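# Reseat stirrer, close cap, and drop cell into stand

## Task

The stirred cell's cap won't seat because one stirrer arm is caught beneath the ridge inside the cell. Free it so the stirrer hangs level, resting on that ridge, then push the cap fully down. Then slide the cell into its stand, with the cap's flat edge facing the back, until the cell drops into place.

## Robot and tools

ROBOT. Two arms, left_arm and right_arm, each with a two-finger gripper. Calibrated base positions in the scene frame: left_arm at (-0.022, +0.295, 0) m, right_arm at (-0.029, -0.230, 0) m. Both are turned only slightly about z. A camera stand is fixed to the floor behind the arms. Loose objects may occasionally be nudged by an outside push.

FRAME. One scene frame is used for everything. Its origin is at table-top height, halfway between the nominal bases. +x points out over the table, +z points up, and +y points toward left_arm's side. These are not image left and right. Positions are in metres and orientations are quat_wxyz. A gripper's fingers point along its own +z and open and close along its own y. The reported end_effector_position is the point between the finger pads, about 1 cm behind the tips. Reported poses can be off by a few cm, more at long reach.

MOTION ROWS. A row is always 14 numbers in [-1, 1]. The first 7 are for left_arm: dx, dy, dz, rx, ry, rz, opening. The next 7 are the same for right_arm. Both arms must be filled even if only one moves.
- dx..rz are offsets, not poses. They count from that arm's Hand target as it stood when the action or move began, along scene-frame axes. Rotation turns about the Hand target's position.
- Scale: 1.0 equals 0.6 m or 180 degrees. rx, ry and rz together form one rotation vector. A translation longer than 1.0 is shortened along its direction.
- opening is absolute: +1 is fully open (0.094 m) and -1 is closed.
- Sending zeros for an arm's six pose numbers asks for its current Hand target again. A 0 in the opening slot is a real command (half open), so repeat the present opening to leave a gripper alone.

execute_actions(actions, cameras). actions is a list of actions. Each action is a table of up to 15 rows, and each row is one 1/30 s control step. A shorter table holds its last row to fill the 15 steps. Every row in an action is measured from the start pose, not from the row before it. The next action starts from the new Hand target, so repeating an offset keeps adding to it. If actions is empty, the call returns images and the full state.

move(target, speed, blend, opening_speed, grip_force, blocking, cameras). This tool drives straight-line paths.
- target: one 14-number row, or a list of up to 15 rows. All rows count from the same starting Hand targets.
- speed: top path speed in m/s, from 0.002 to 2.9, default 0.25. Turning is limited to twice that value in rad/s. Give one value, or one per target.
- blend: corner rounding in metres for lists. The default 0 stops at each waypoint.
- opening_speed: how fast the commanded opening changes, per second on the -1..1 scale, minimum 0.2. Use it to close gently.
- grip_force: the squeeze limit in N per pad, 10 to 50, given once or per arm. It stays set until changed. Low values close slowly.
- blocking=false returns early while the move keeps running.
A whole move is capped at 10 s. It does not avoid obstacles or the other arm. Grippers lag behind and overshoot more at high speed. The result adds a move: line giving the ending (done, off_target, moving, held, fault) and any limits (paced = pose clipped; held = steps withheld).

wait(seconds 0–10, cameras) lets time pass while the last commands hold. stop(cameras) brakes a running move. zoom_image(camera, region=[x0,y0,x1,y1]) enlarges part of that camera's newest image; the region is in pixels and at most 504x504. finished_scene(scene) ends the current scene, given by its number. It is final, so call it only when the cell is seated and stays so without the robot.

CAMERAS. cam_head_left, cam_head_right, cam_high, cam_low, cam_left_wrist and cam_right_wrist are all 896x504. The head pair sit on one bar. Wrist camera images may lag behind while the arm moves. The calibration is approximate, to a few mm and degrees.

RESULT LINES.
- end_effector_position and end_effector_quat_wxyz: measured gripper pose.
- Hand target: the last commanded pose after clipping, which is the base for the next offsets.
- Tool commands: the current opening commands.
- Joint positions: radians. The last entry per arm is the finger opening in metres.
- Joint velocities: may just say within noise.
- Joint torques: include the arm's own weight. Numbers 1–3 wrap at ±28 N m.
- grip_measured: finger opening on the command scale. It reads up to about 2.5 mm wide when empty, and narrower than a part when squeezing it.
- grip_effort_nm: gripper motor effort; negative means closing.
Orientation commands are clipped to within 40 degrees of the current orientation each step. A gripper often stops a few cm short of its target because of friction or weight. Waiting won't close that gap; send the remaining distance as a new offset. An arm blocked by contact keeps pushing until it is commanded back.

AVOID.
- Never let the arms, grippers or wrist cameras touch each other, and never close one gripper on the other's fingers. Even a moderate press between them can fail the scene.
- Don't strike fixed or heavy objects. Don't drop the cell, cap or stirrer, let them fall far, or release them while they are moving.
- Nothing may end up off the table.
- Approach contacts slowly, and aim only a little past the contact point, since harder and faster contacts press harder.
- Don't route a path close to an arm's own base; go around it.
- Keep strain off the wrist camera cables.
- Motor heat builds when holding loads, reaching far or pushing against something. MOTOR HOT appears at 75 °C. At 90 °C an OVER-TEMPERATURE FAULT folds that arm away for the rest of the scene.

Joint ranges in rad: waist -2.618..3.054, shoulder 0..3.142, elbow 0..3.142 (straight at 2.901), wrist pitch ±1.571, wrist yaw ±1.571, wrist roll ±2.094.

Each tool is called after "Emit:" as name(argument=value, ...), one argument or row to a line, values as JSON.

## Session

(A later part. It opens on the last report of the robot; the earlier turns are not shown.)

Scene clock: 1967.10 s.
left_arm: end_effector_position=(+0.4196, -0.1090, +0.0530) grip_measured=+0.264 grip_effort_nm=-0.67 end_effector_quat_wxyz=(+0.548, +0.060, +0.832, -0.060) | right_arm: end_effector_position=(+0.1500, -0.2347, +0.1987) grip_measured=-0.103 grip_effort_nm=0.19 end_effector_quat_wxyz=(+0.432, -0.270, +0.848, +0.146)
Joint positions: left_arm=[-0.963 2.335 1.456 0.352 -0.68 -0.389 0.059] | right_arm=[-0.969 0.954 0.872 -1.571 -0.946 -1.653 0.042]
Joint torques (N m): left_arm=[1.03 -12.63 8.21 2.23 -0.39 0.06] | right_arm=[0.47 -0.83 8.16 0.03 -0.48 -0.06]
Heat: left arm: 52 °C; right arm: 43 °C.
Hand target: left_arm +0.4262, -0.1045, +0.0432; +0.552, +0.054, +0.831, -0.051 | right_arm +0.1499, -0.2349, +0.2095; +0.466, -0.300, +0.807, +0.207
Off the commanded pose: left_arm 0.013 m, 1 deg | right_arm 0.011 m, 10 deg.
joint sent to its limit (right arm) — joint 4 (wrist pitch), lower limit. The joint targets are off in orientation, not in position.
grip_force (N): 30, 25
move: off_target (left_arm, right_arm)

Emit:
move(
  target=[0.01,-0.003,0,0,0,0,0.1,0,0,0,0,0,0,-0.1],
  speed=0.03,
  cameras=["cam_left_wrist","cam_low"],
)

Emit:
zoom_image(
  camera="cam_left_wrist",
  region=[220, 60, 640, 480],
)

Emit:
zoom_image(
  camera="cam_low",
  region=[450, 150, 610, 300],
)

Scene clock: 1972.90 s.
left_arm: end_effector_position=(+0.4238, -0.1079, +0.0528) grip_measured=+0.264 grip_effort_nm=-0.68 end_effector_quat_wxyz=(+0.550, +0.058, +0.831, -0.060) | right_arm: end_effector_position=(+0.1500, -0.2347, +0.1987) grip_measured=-0.103 grip_effort_nm=0.19 end_effector_quat_wxyz=(+0.432, -0.270, +0.848, +0.146)
Joint positions: left_arm=[-0.955 2.342 1.465 0.355 -0.677 -0.384 0.059] | right_arm=[-0.969 0.954 0.872 -1.571 -0.946 -1.653 0.042]
Joint torques (N m): left_arm=[1.01 -12.01 10.11 2.1 -0.33 0.08] | right_arm=[0.44 -0.9 8.03 0.04 -0.5 -0.03]
Heat: left arm: 51 °C; right arm: 43 °C.
Hand target: left_arm +0.4323, -0.1063, +0.0433; +0.552, +0.054, +0.830, -0.051 | right_arm +0.1499, -0.2349, +0.2095; +0.466, -0.300, +0.807, +0.207
Off the commanded pose: left_arm 0.013 m, 1 deg | right_arm 0.011 m, 10 deg.
joint sent to its limit (right arm) — joint 4 (wrist pitch), lower limit. The joint targets are off in orientation, not in position.
grip_force (N): 30, 25
move: off_target (left_arm, right_arm)
camera_calibration:
cam_left_wrist: T_world_to_cam=[[-0.156704, -0.986991, 0.0359644, -0.0407041], [-0.730135, 0.0912478, -0.677183, 0.395897], [0.665092, -0.132376, -0.734935, -0.165865], [0, 0, 0, 1]] pos_world=[0.392995, -0.0982559, 0.147659]
Images, in order (width x height): cam_low 896x504, cam_left_wrist 896x504.

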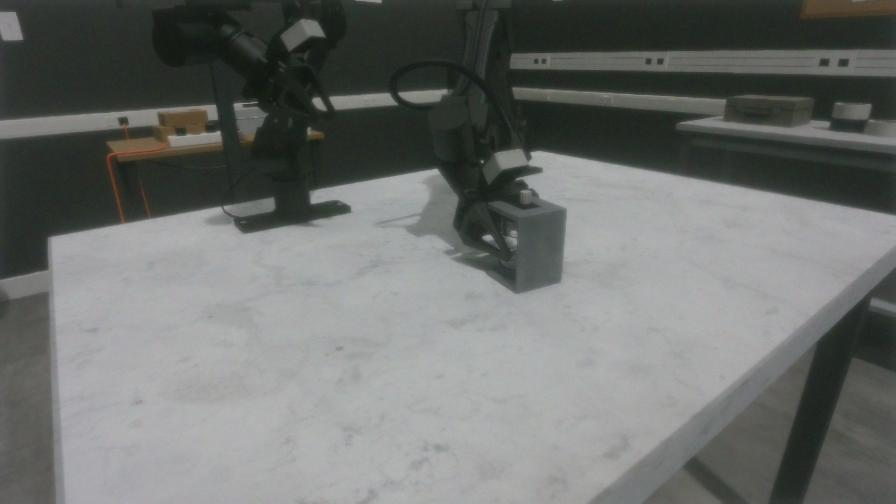

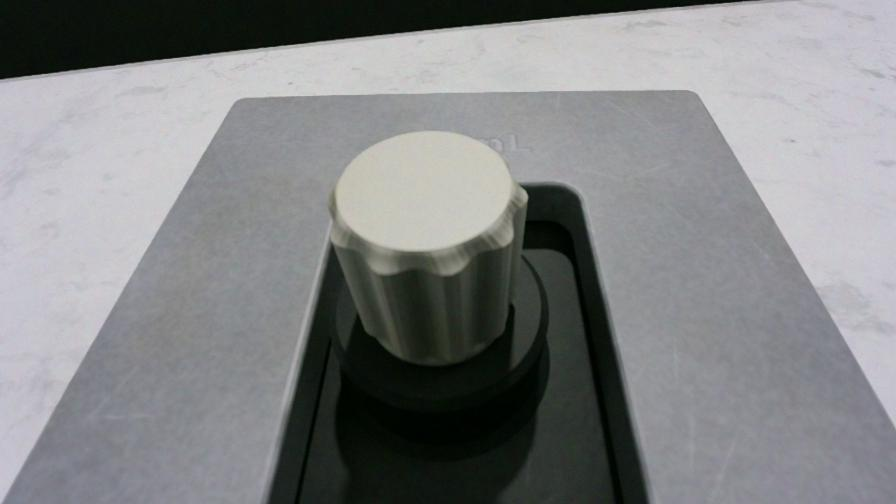

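Scaled by 1.200 from the camera's 896x504 image, which has a finer 1280x720 frame.

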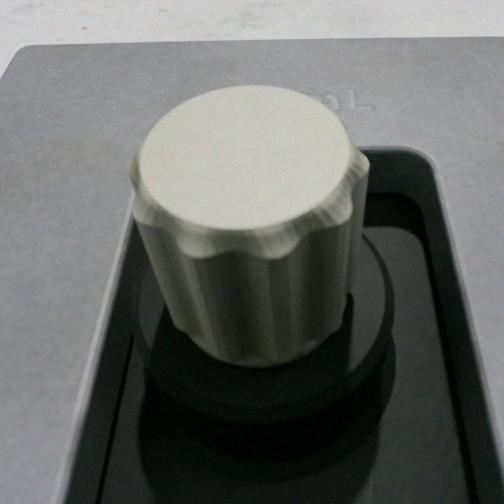

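Scaled by 3.150 from the camera's 896x504 image, which has a finer 1280x720 frame.

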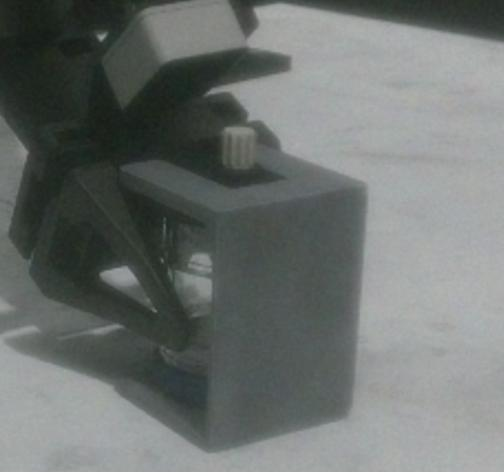

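Emit:
move(
  target=[0.008,-0.005,0,0,0,0,0.1,0,0,0,0,0,0,-0.1],
  speed=0.03,
  cameras=["cam_left_wrist"],
)

Emit:
move(
  target=[0.008,-0.003,0,0,0,0,0.1,0,0,0,0,0,0,-0.1],
  speed=0.03,
  cameras=["cam_left_wrist"],
)

Scene clock: 1998.47 s.
left_arm: end_effector_position=(+0.4295, -0.1099, +0.0506) grip_measured=+0.264 grip_effort_nm=-0.68 end_effector_quat_wxyz=(+0.550, +0.057, +0.831, -0.060) | right_arm: end_effector_position=(+0.1500, -0.2347, +0.1987) grip_measured=-0.103 grip_effort_nm=0.19 end_effector_quat_wxyz=(+0.432, -0.270, +0.848, +0.146)
Joint positions: left_arm=[-0.949 2.363 1.493 0.352 -0.674 -0.381 0.059] | right_arm=[-0.969 0.954 0.872 -1.571 -0.946 -1.653 0.042]
Joint torques (N m): left_arm=[0.8 -12.6 10.52 2.02 -0.33 0.05] | right_arm=[0.38 -0.83 8.18 0.03 -0.52 -0.03]
Heat: left arm: 50 °C; right arm: 43 °C.
Hand target: left_arm +0.4370, -0.1093, +0.0431; +0.552, +0.054, +0.831, -0.051 | right_arm +0.1499, -0.2349, +0.2095; +0.466, -0.300, +0.807, +0.207
Off the commanded pose: left_arm 0.011 m, 1 deg | right_arm 0.011 m, 10 deg.
joint sent to its limit (right arm) — joint 4 (wrist pitch), lower limit. The joint targets are off in orientation, not in position.
grip_force (N): 30, 25
move: off_target (left_arm, right_arm)
camera_calibration:
cam_left_wrist: T_world_to_cam=[[-0.154944, -0.987249, 0.0364972, -0.0425415], [-0.729579, 0.0894388, -0.678023, 0.398321], [0.666113, -0.131683, -0.734134, -0.171856], [0, 0, 0, 1]] pos_world=[0.398491, -0.100255, 0.145458]
Images, in order (width x height): cam_left_wrist 896x504.

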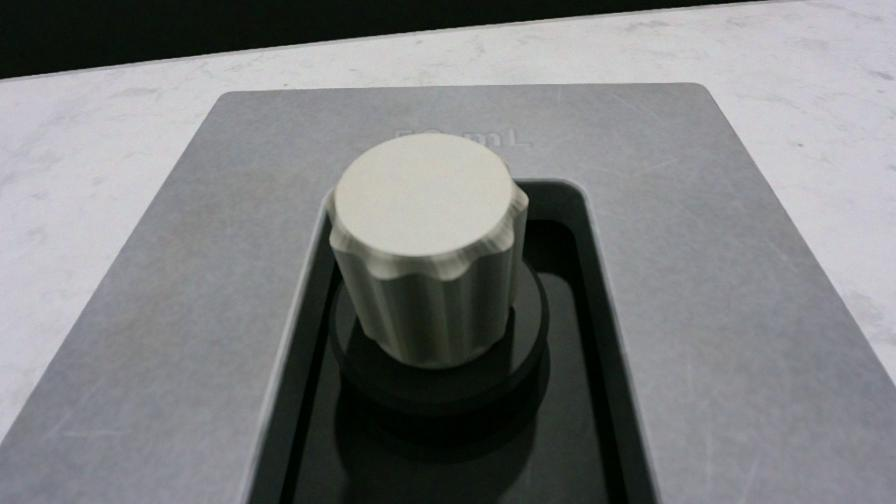

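Scene clock: 1999.23 s.
left_arm: end_effector_position=(+0.4343, -0.1112, +0.0507) grip_measured=+0.264 grip_effort_nm=-0.68 end_effector_quat_wxyz=(+0.551, +0.056, +0.831, -0.058) | right_arm: end_effector_position=(+0.1500, -0.2347, +0.1987) grip_measured=-0.103 grip_effort_nm=0.18 end_effector_quat_wxyz=(+0.432, -0.270, +0.848, +0.146)
Joint positions: left_arm=[-0.943 2.377 1.519 0.341 -0.672 -0.378 0.059] | right_arm=[-0.969 0.954 0.872 -1.571 -0.946 -1.653 0.042]
Joint torques (N m): left_arm=[0.83 -12.72 10.55 1.99 -0.29 0.08] | right_arm=[0.46 -0.81 8.09 -0.01 -0.51 -0.03]
Heat: left arm: 50 °C; right arm: 43 °C.
Hand target: left_arm +0.4419, -0.1110, +0.0431; +0.552, +0.054, +0.830, -0.051 | right_arm +0.1499, -0.2349, +0.2095; +0.466, -0.300, +0.807, +0.207
Off the commanded pose: left_arm 0.011 m, 1 deg | right_arm 0.011 m, 10 deg.
joint sent to its limit (right arm) — joint 4 (wrist pitch), lower limit. The joint targets are off in orientation, not in position.
grip_force (N): 30, 25
move: off_target (left_arm, right_arm)
camera_calibration:
cam_left_wrist: T_world_to_cam=[[-0.151752, -0.98778, 0.0355248, -0.0444859], [-0.729235, 0.0876252, -0.678629, 0.401787], [0.667223, -0.128889, -0.733622, -0.175412], [0, 0, 0, 1]] pos_world=[0.403286, -0.101758, 0.145558]
Images, in order (width x height): cam_left_wrist 896x504.

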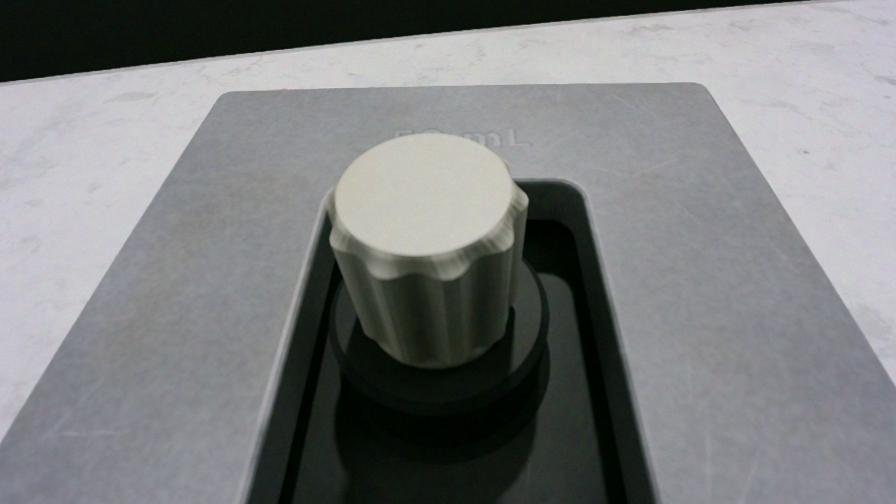

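Emit:
move(
  target=[-0.008,0.002,0.003,0,0,0,0.1,0,0,0,0,0,0,-0.1],
  speed=0.03,
  cameras=["cam_left_wrist"],
)

Emit:
move(
  target=[0,0,0,0,0,0,0.8,0,0,0,0,0,0,-0.1],
  speed=0.03,
  opening_speed=0.4,
  cameras=["cam_left_wrist","cam_low"],
)

Emit:
zoom_image(
  camera="cam_low",
  region=[450, 150, 610, 300],
)

Scene clock: 2007.13 s.
left_arm: end_effector_position=(+0.4343, -0.1112, +0.0506) grip_measured=+0.264 grip_effort_nm=-0.68 end_effector_quat_wxyz=(+0.551, +0.056, +0.831, -0.058) | right_arm: end_effector_position=(+0.1500, -0.2347, +0.1987) grip_measured=-0.103 grip_effort_nm=0.18 end_effector_quat_wxyz=(+0.432, -0.270, +0.848, +0.146)
Joint positions: left_arm=[-0.943 2.377 1.519 0.341 -0.672 -0.378 0.059] | right_arm=[-0.969 0.954 0.872 -1.571 -0.946 -1.653 0.042]
Joint torques (N m): left_arm=[0.16 -14.01 8.66 2.03 -0.36 0.01] | right_arm=[0.46 -0.94 8.12 0.03 -0.5 -0.06]
Heat: left arm: 51 °C; right arm: 43 °C.
Hand target: left_arm +0.4370, -0.1098, +0.0449; +0.552, +0.054, +0.831, -0.051 | right_arm +0.1499, -0.2349, +0.2095; +0.466, -0.300, +0.807, +0.207
Off the commanded pose: left_arm 0.006 m, 1 deg | right_arm 0.011 m, 10 deg.
joint sent to its limit (right arm) — joint 4 (wrist pitch), lower limit. The joint targets are off in orientation, not in position.
grip_force (N): 30, 25
move: off_target (right_arm)
camera_calibration:
cam_left_wrist: T_world_to_cam=[[-0.151698, -0.9878, 0.0352073, -0.0444603], [-0.72937, 0.0878291, -0.678458, 0.40177], [0.667088, -0.1286, -0.733795, -0.175377], [0, 0, 0, 1]] pos_world=[0.403286, -0.101758, 0.145459]
Images, in order (width x height): cam_left_wrist 896x504.

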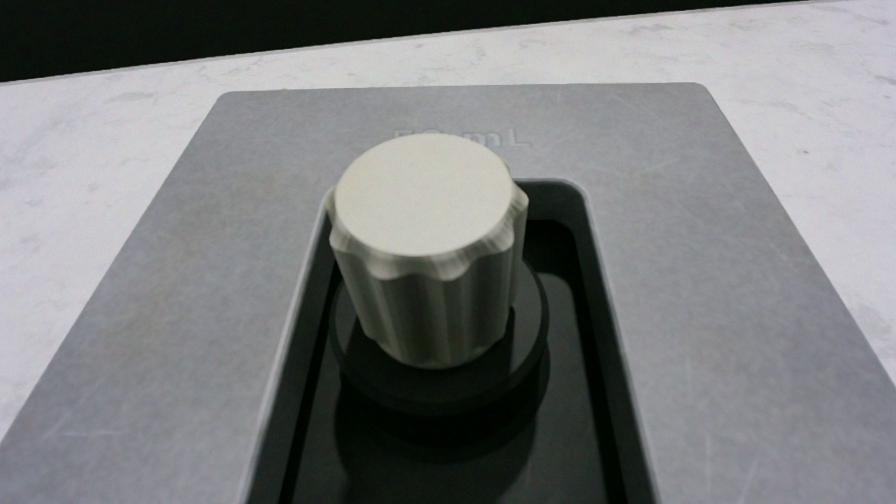

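Scene clock: 2009.10 s.
left_arm: end_effector_position=(+0.4346, -0.1115, +0.0515) grip_measured=+0.798 grip_effort_nm=0.09 end_effector_quat_wxyz=(+0.552, +0.055, +0.830, -0.060) | right_arm: end_effector_position=(+0.1500, -0.2347, +0.1987) grip_measured=-0.103 grip_effort_nm=0.18 end_effector_quat_wxyz=(+0.432, -0.270, +0.848, +0.146)
Joint positions: left_arm=[-0.943 2.377 1.519 0.345 -0.672 -0.378 0.084] | right_arm=[-0.969 0.954 0.872 -1.571 -0.946 -1.653 0.042]
Joint torques (N m): left_arm=[0.17 -14 8.66 1.97 -0.36 0.03] | right_arm=[0.49 -0.84 8.1 0.01 -0.5 -0.04]
Heat: left arm: 51 °C; right arm: 43 °C.
Hand target: left_arm +0.4370, -0.1098, +0.0449; +0.552, +0.054, +0.831, -0.051 | right_arm +0.1499, -0.2349, +0.2095; +0.466, -0.300, +0.807, +0.207
Off the commanded pose: left_arm 0.007 m, 1 deg | right_arm 0.011 m, 10 deg.
joint sent to its limit (right arm) — joint 4 (wrist pitch), lower limit. The joint targets are off in orientation, not in position.
grip_force (N): 30, 25
move: off_target (right_arm)
camera_calibration:
cam_left_wrist: T_world_to_cam=[[-0.151807, -0.987663, 0.0384124, -0.0448889], [-0.72745, 0.0853324, -0.680833, 0.401556], [0.669156, -0.131298, -0.73143, -0.176316], [0, 0, 0, 1]] pos_world=[0.40328, -0.101751, 0.146154]
Images, in order (width x height): cam_low 896x504, cam_left_wrist 896x504.

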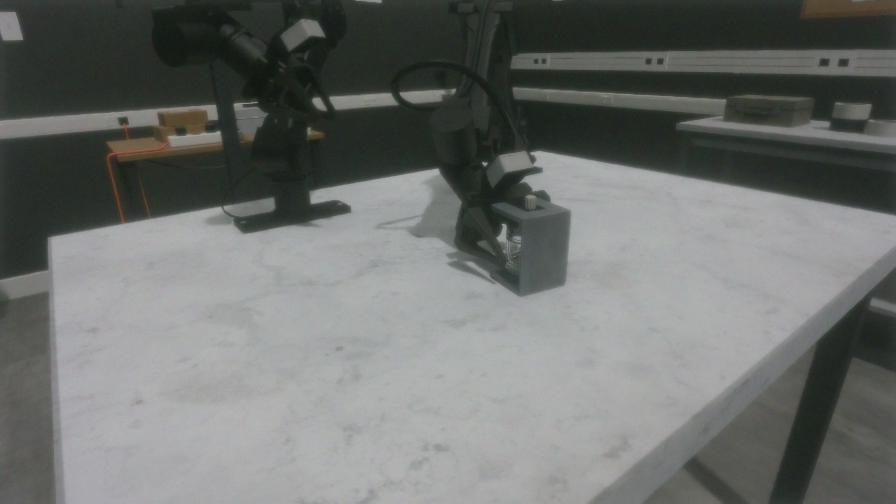

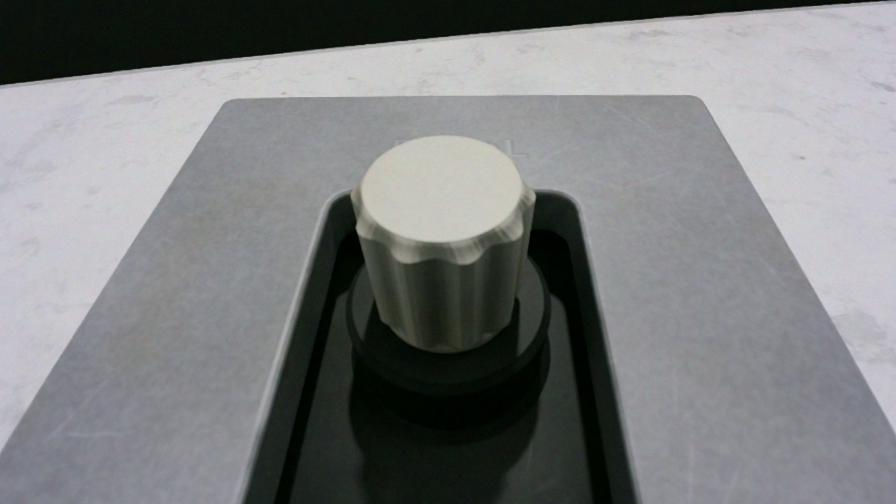

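Scaled by 3.150 from the camera's 896x504 image, which has a finer 1280x720 frame.

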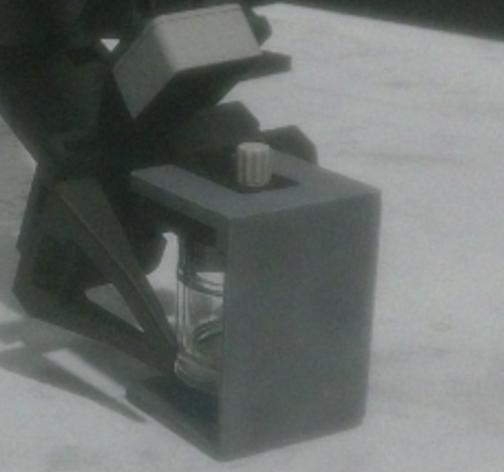

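Emit:
move(
  target=[
    [-0.08,0.022,0.002,0,0,0,0.8,0,0,0,0,0,0,-0.1],
    [-0.2,0.055,0.008,0,0,0,0.8,0,0,0,0,0,0,-0.1],
  ],
  blend=0.01,
  speed=0.08,
  cameras=["cam_left_wrist","cam_low","cam_right_wrist"],
)

Emit:
zoom_image(
  camera="cam_low",
  region=[450, 150, 610, 300],
)

Emit:
zoom_image(
  camera="cam_right_wrist",
  region=[450, 0, 650, 180],
)

Scene clock: 2021.73 s.
left_arm: end_effector_position=(+0.3182, -0.0811, +0.0369) grip_measured=+0.798 grip_effort_nm=0.08 end_effector_quat_wxyz=(+0.545, +0.067, +0.835, -0.048) | right_arm: end_effector_position=(+0.1500, -0.2347, +0.1987) grip_measured=-0.103 grip_effort_nm=0.18 end_effector_quat_wxyz=(+0.432, -0.270, +0.848, +0.146)
Joint positions: left_arm=[-1.133 2.155 1.077 0.441 -0.83 -0.508 0.084] | right_arm=[-0.969 0.954 0.872 -1.571 -0.946 -1.653 0.042]
Joint torques (N m): left_arm=[-0.25 -16.02 5.23 1.75 -0.51 -0.15] | right_arm=[0.35 -0.98 8.09 0.05 -0.51 -0.05]
Heat: left arm: 53 °C; right arm: 43 °C.
Hand target: left_arm +0.3171, -0.0769, +0.0499; +0.552, +0.054, +0.830, -0.051 | right_arm +0.1499, -0.2349, +0.2095; +0.466, -0.300, +0.807, +0.207
Off the commanded pose: left_arm 0.014 m, 2 deg | right_arm 0.011 m, 10 deg.
joint sent to its limit (right arm) — joint 4 (wrist pitch), lower limit. The joint targets are off in orientation, not in position.
grip_force (N): 30, 25
move: off_target (left_arm, right_arm)
camera_calibration:
cam_left_wrist: T_world_to_cam=[[-0.157471, -0.987495, 0.00745566, -0.0289743], [-0.736448, 0.112401, -0.667091, 0.308932], [0.657912, -0.110538, -0.744939, -0.0993535], [0, 0, 0, 1]] pos_world=[0.288315, -0.0743186, 0.132289]
cam_right_wrist: T_world_to_cam=[[0.586151, -0.810187, 0.00493285, -0.280469], [-0.708193, -0.5153, -0.482626, 0.118555], [0.393559, 0.279399, -0.875813, 0.270059], [0, 0, 0, 1]] pos_world=[0.142073, -0.241595, 0.295123]
Images, in order (width x height): cam_low 896x504, cam_left_wrist 896x504, cam_right_wrist 896x504.

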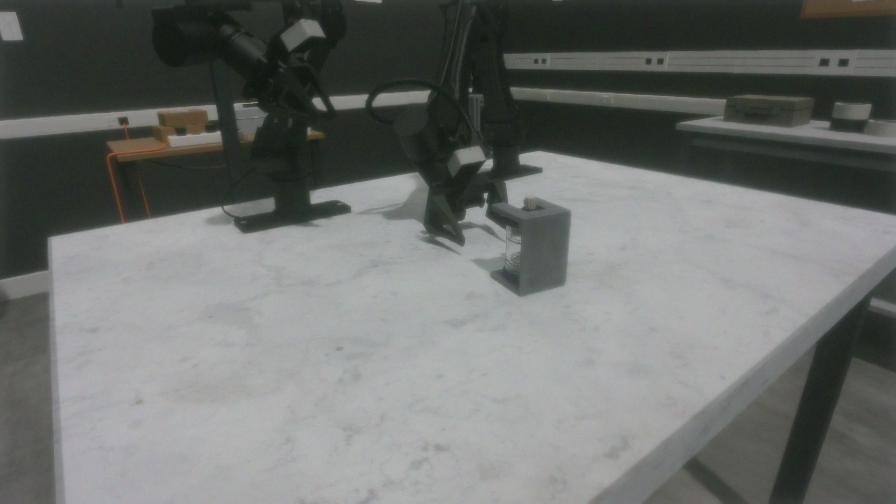

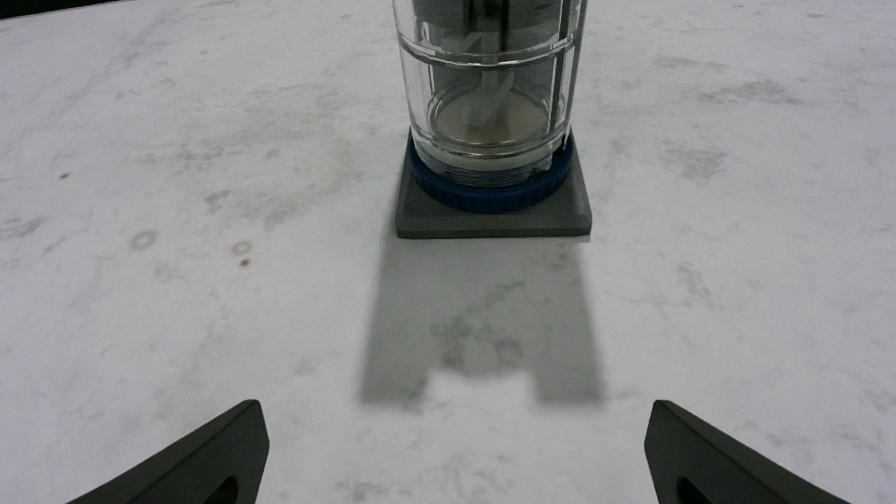

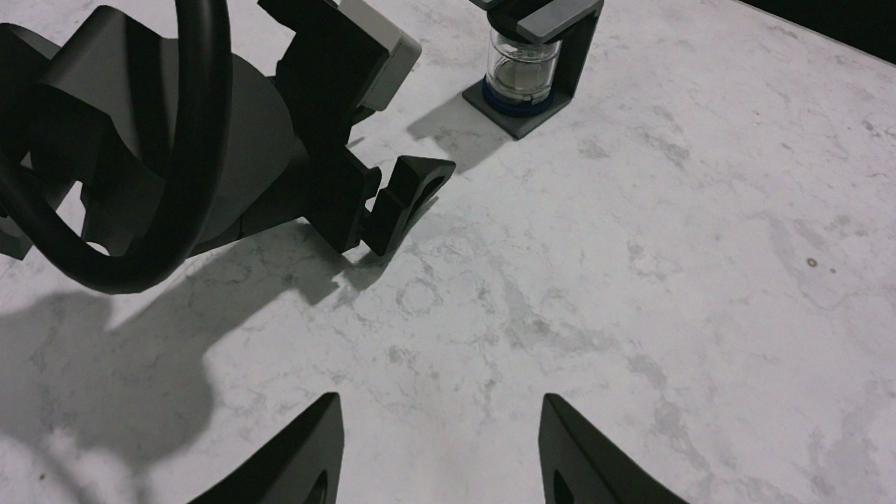

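Scaled by 3.150 from the camera's 896x504 image, which has a finer 1280x720 frame.

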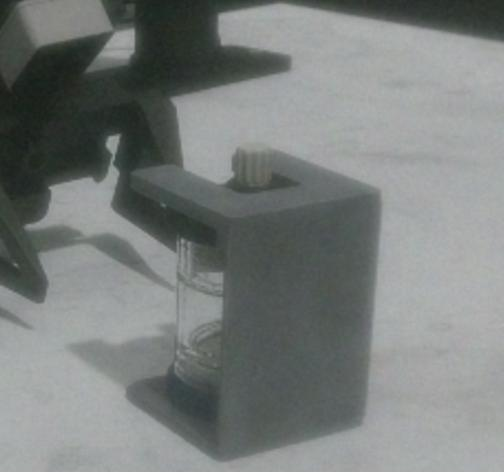

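Scaled by 2.520 from the camera's 896x504 image, which has a finer 1280x720 frame.

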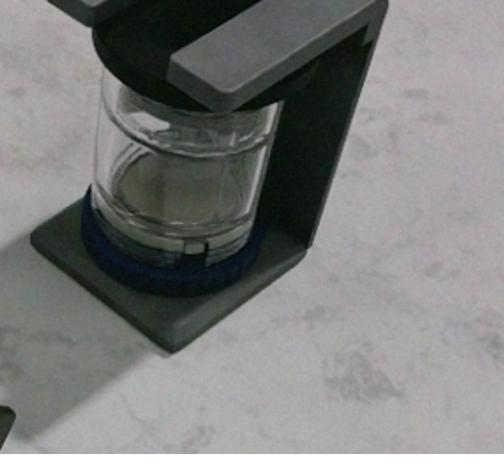

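Emit:
zoom_image(
  camera="cam_left_wrist",
  region=[370, 0, 620, 250],
)

Scaled by 2.016 from the camera's 896x504 image, which has a finer 1280x720 frame.

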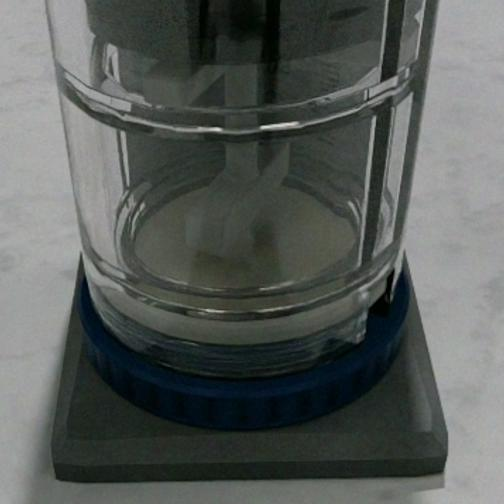

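Emit:
finished_scene(
  scene=1,
)

The scene is finished: the task was done.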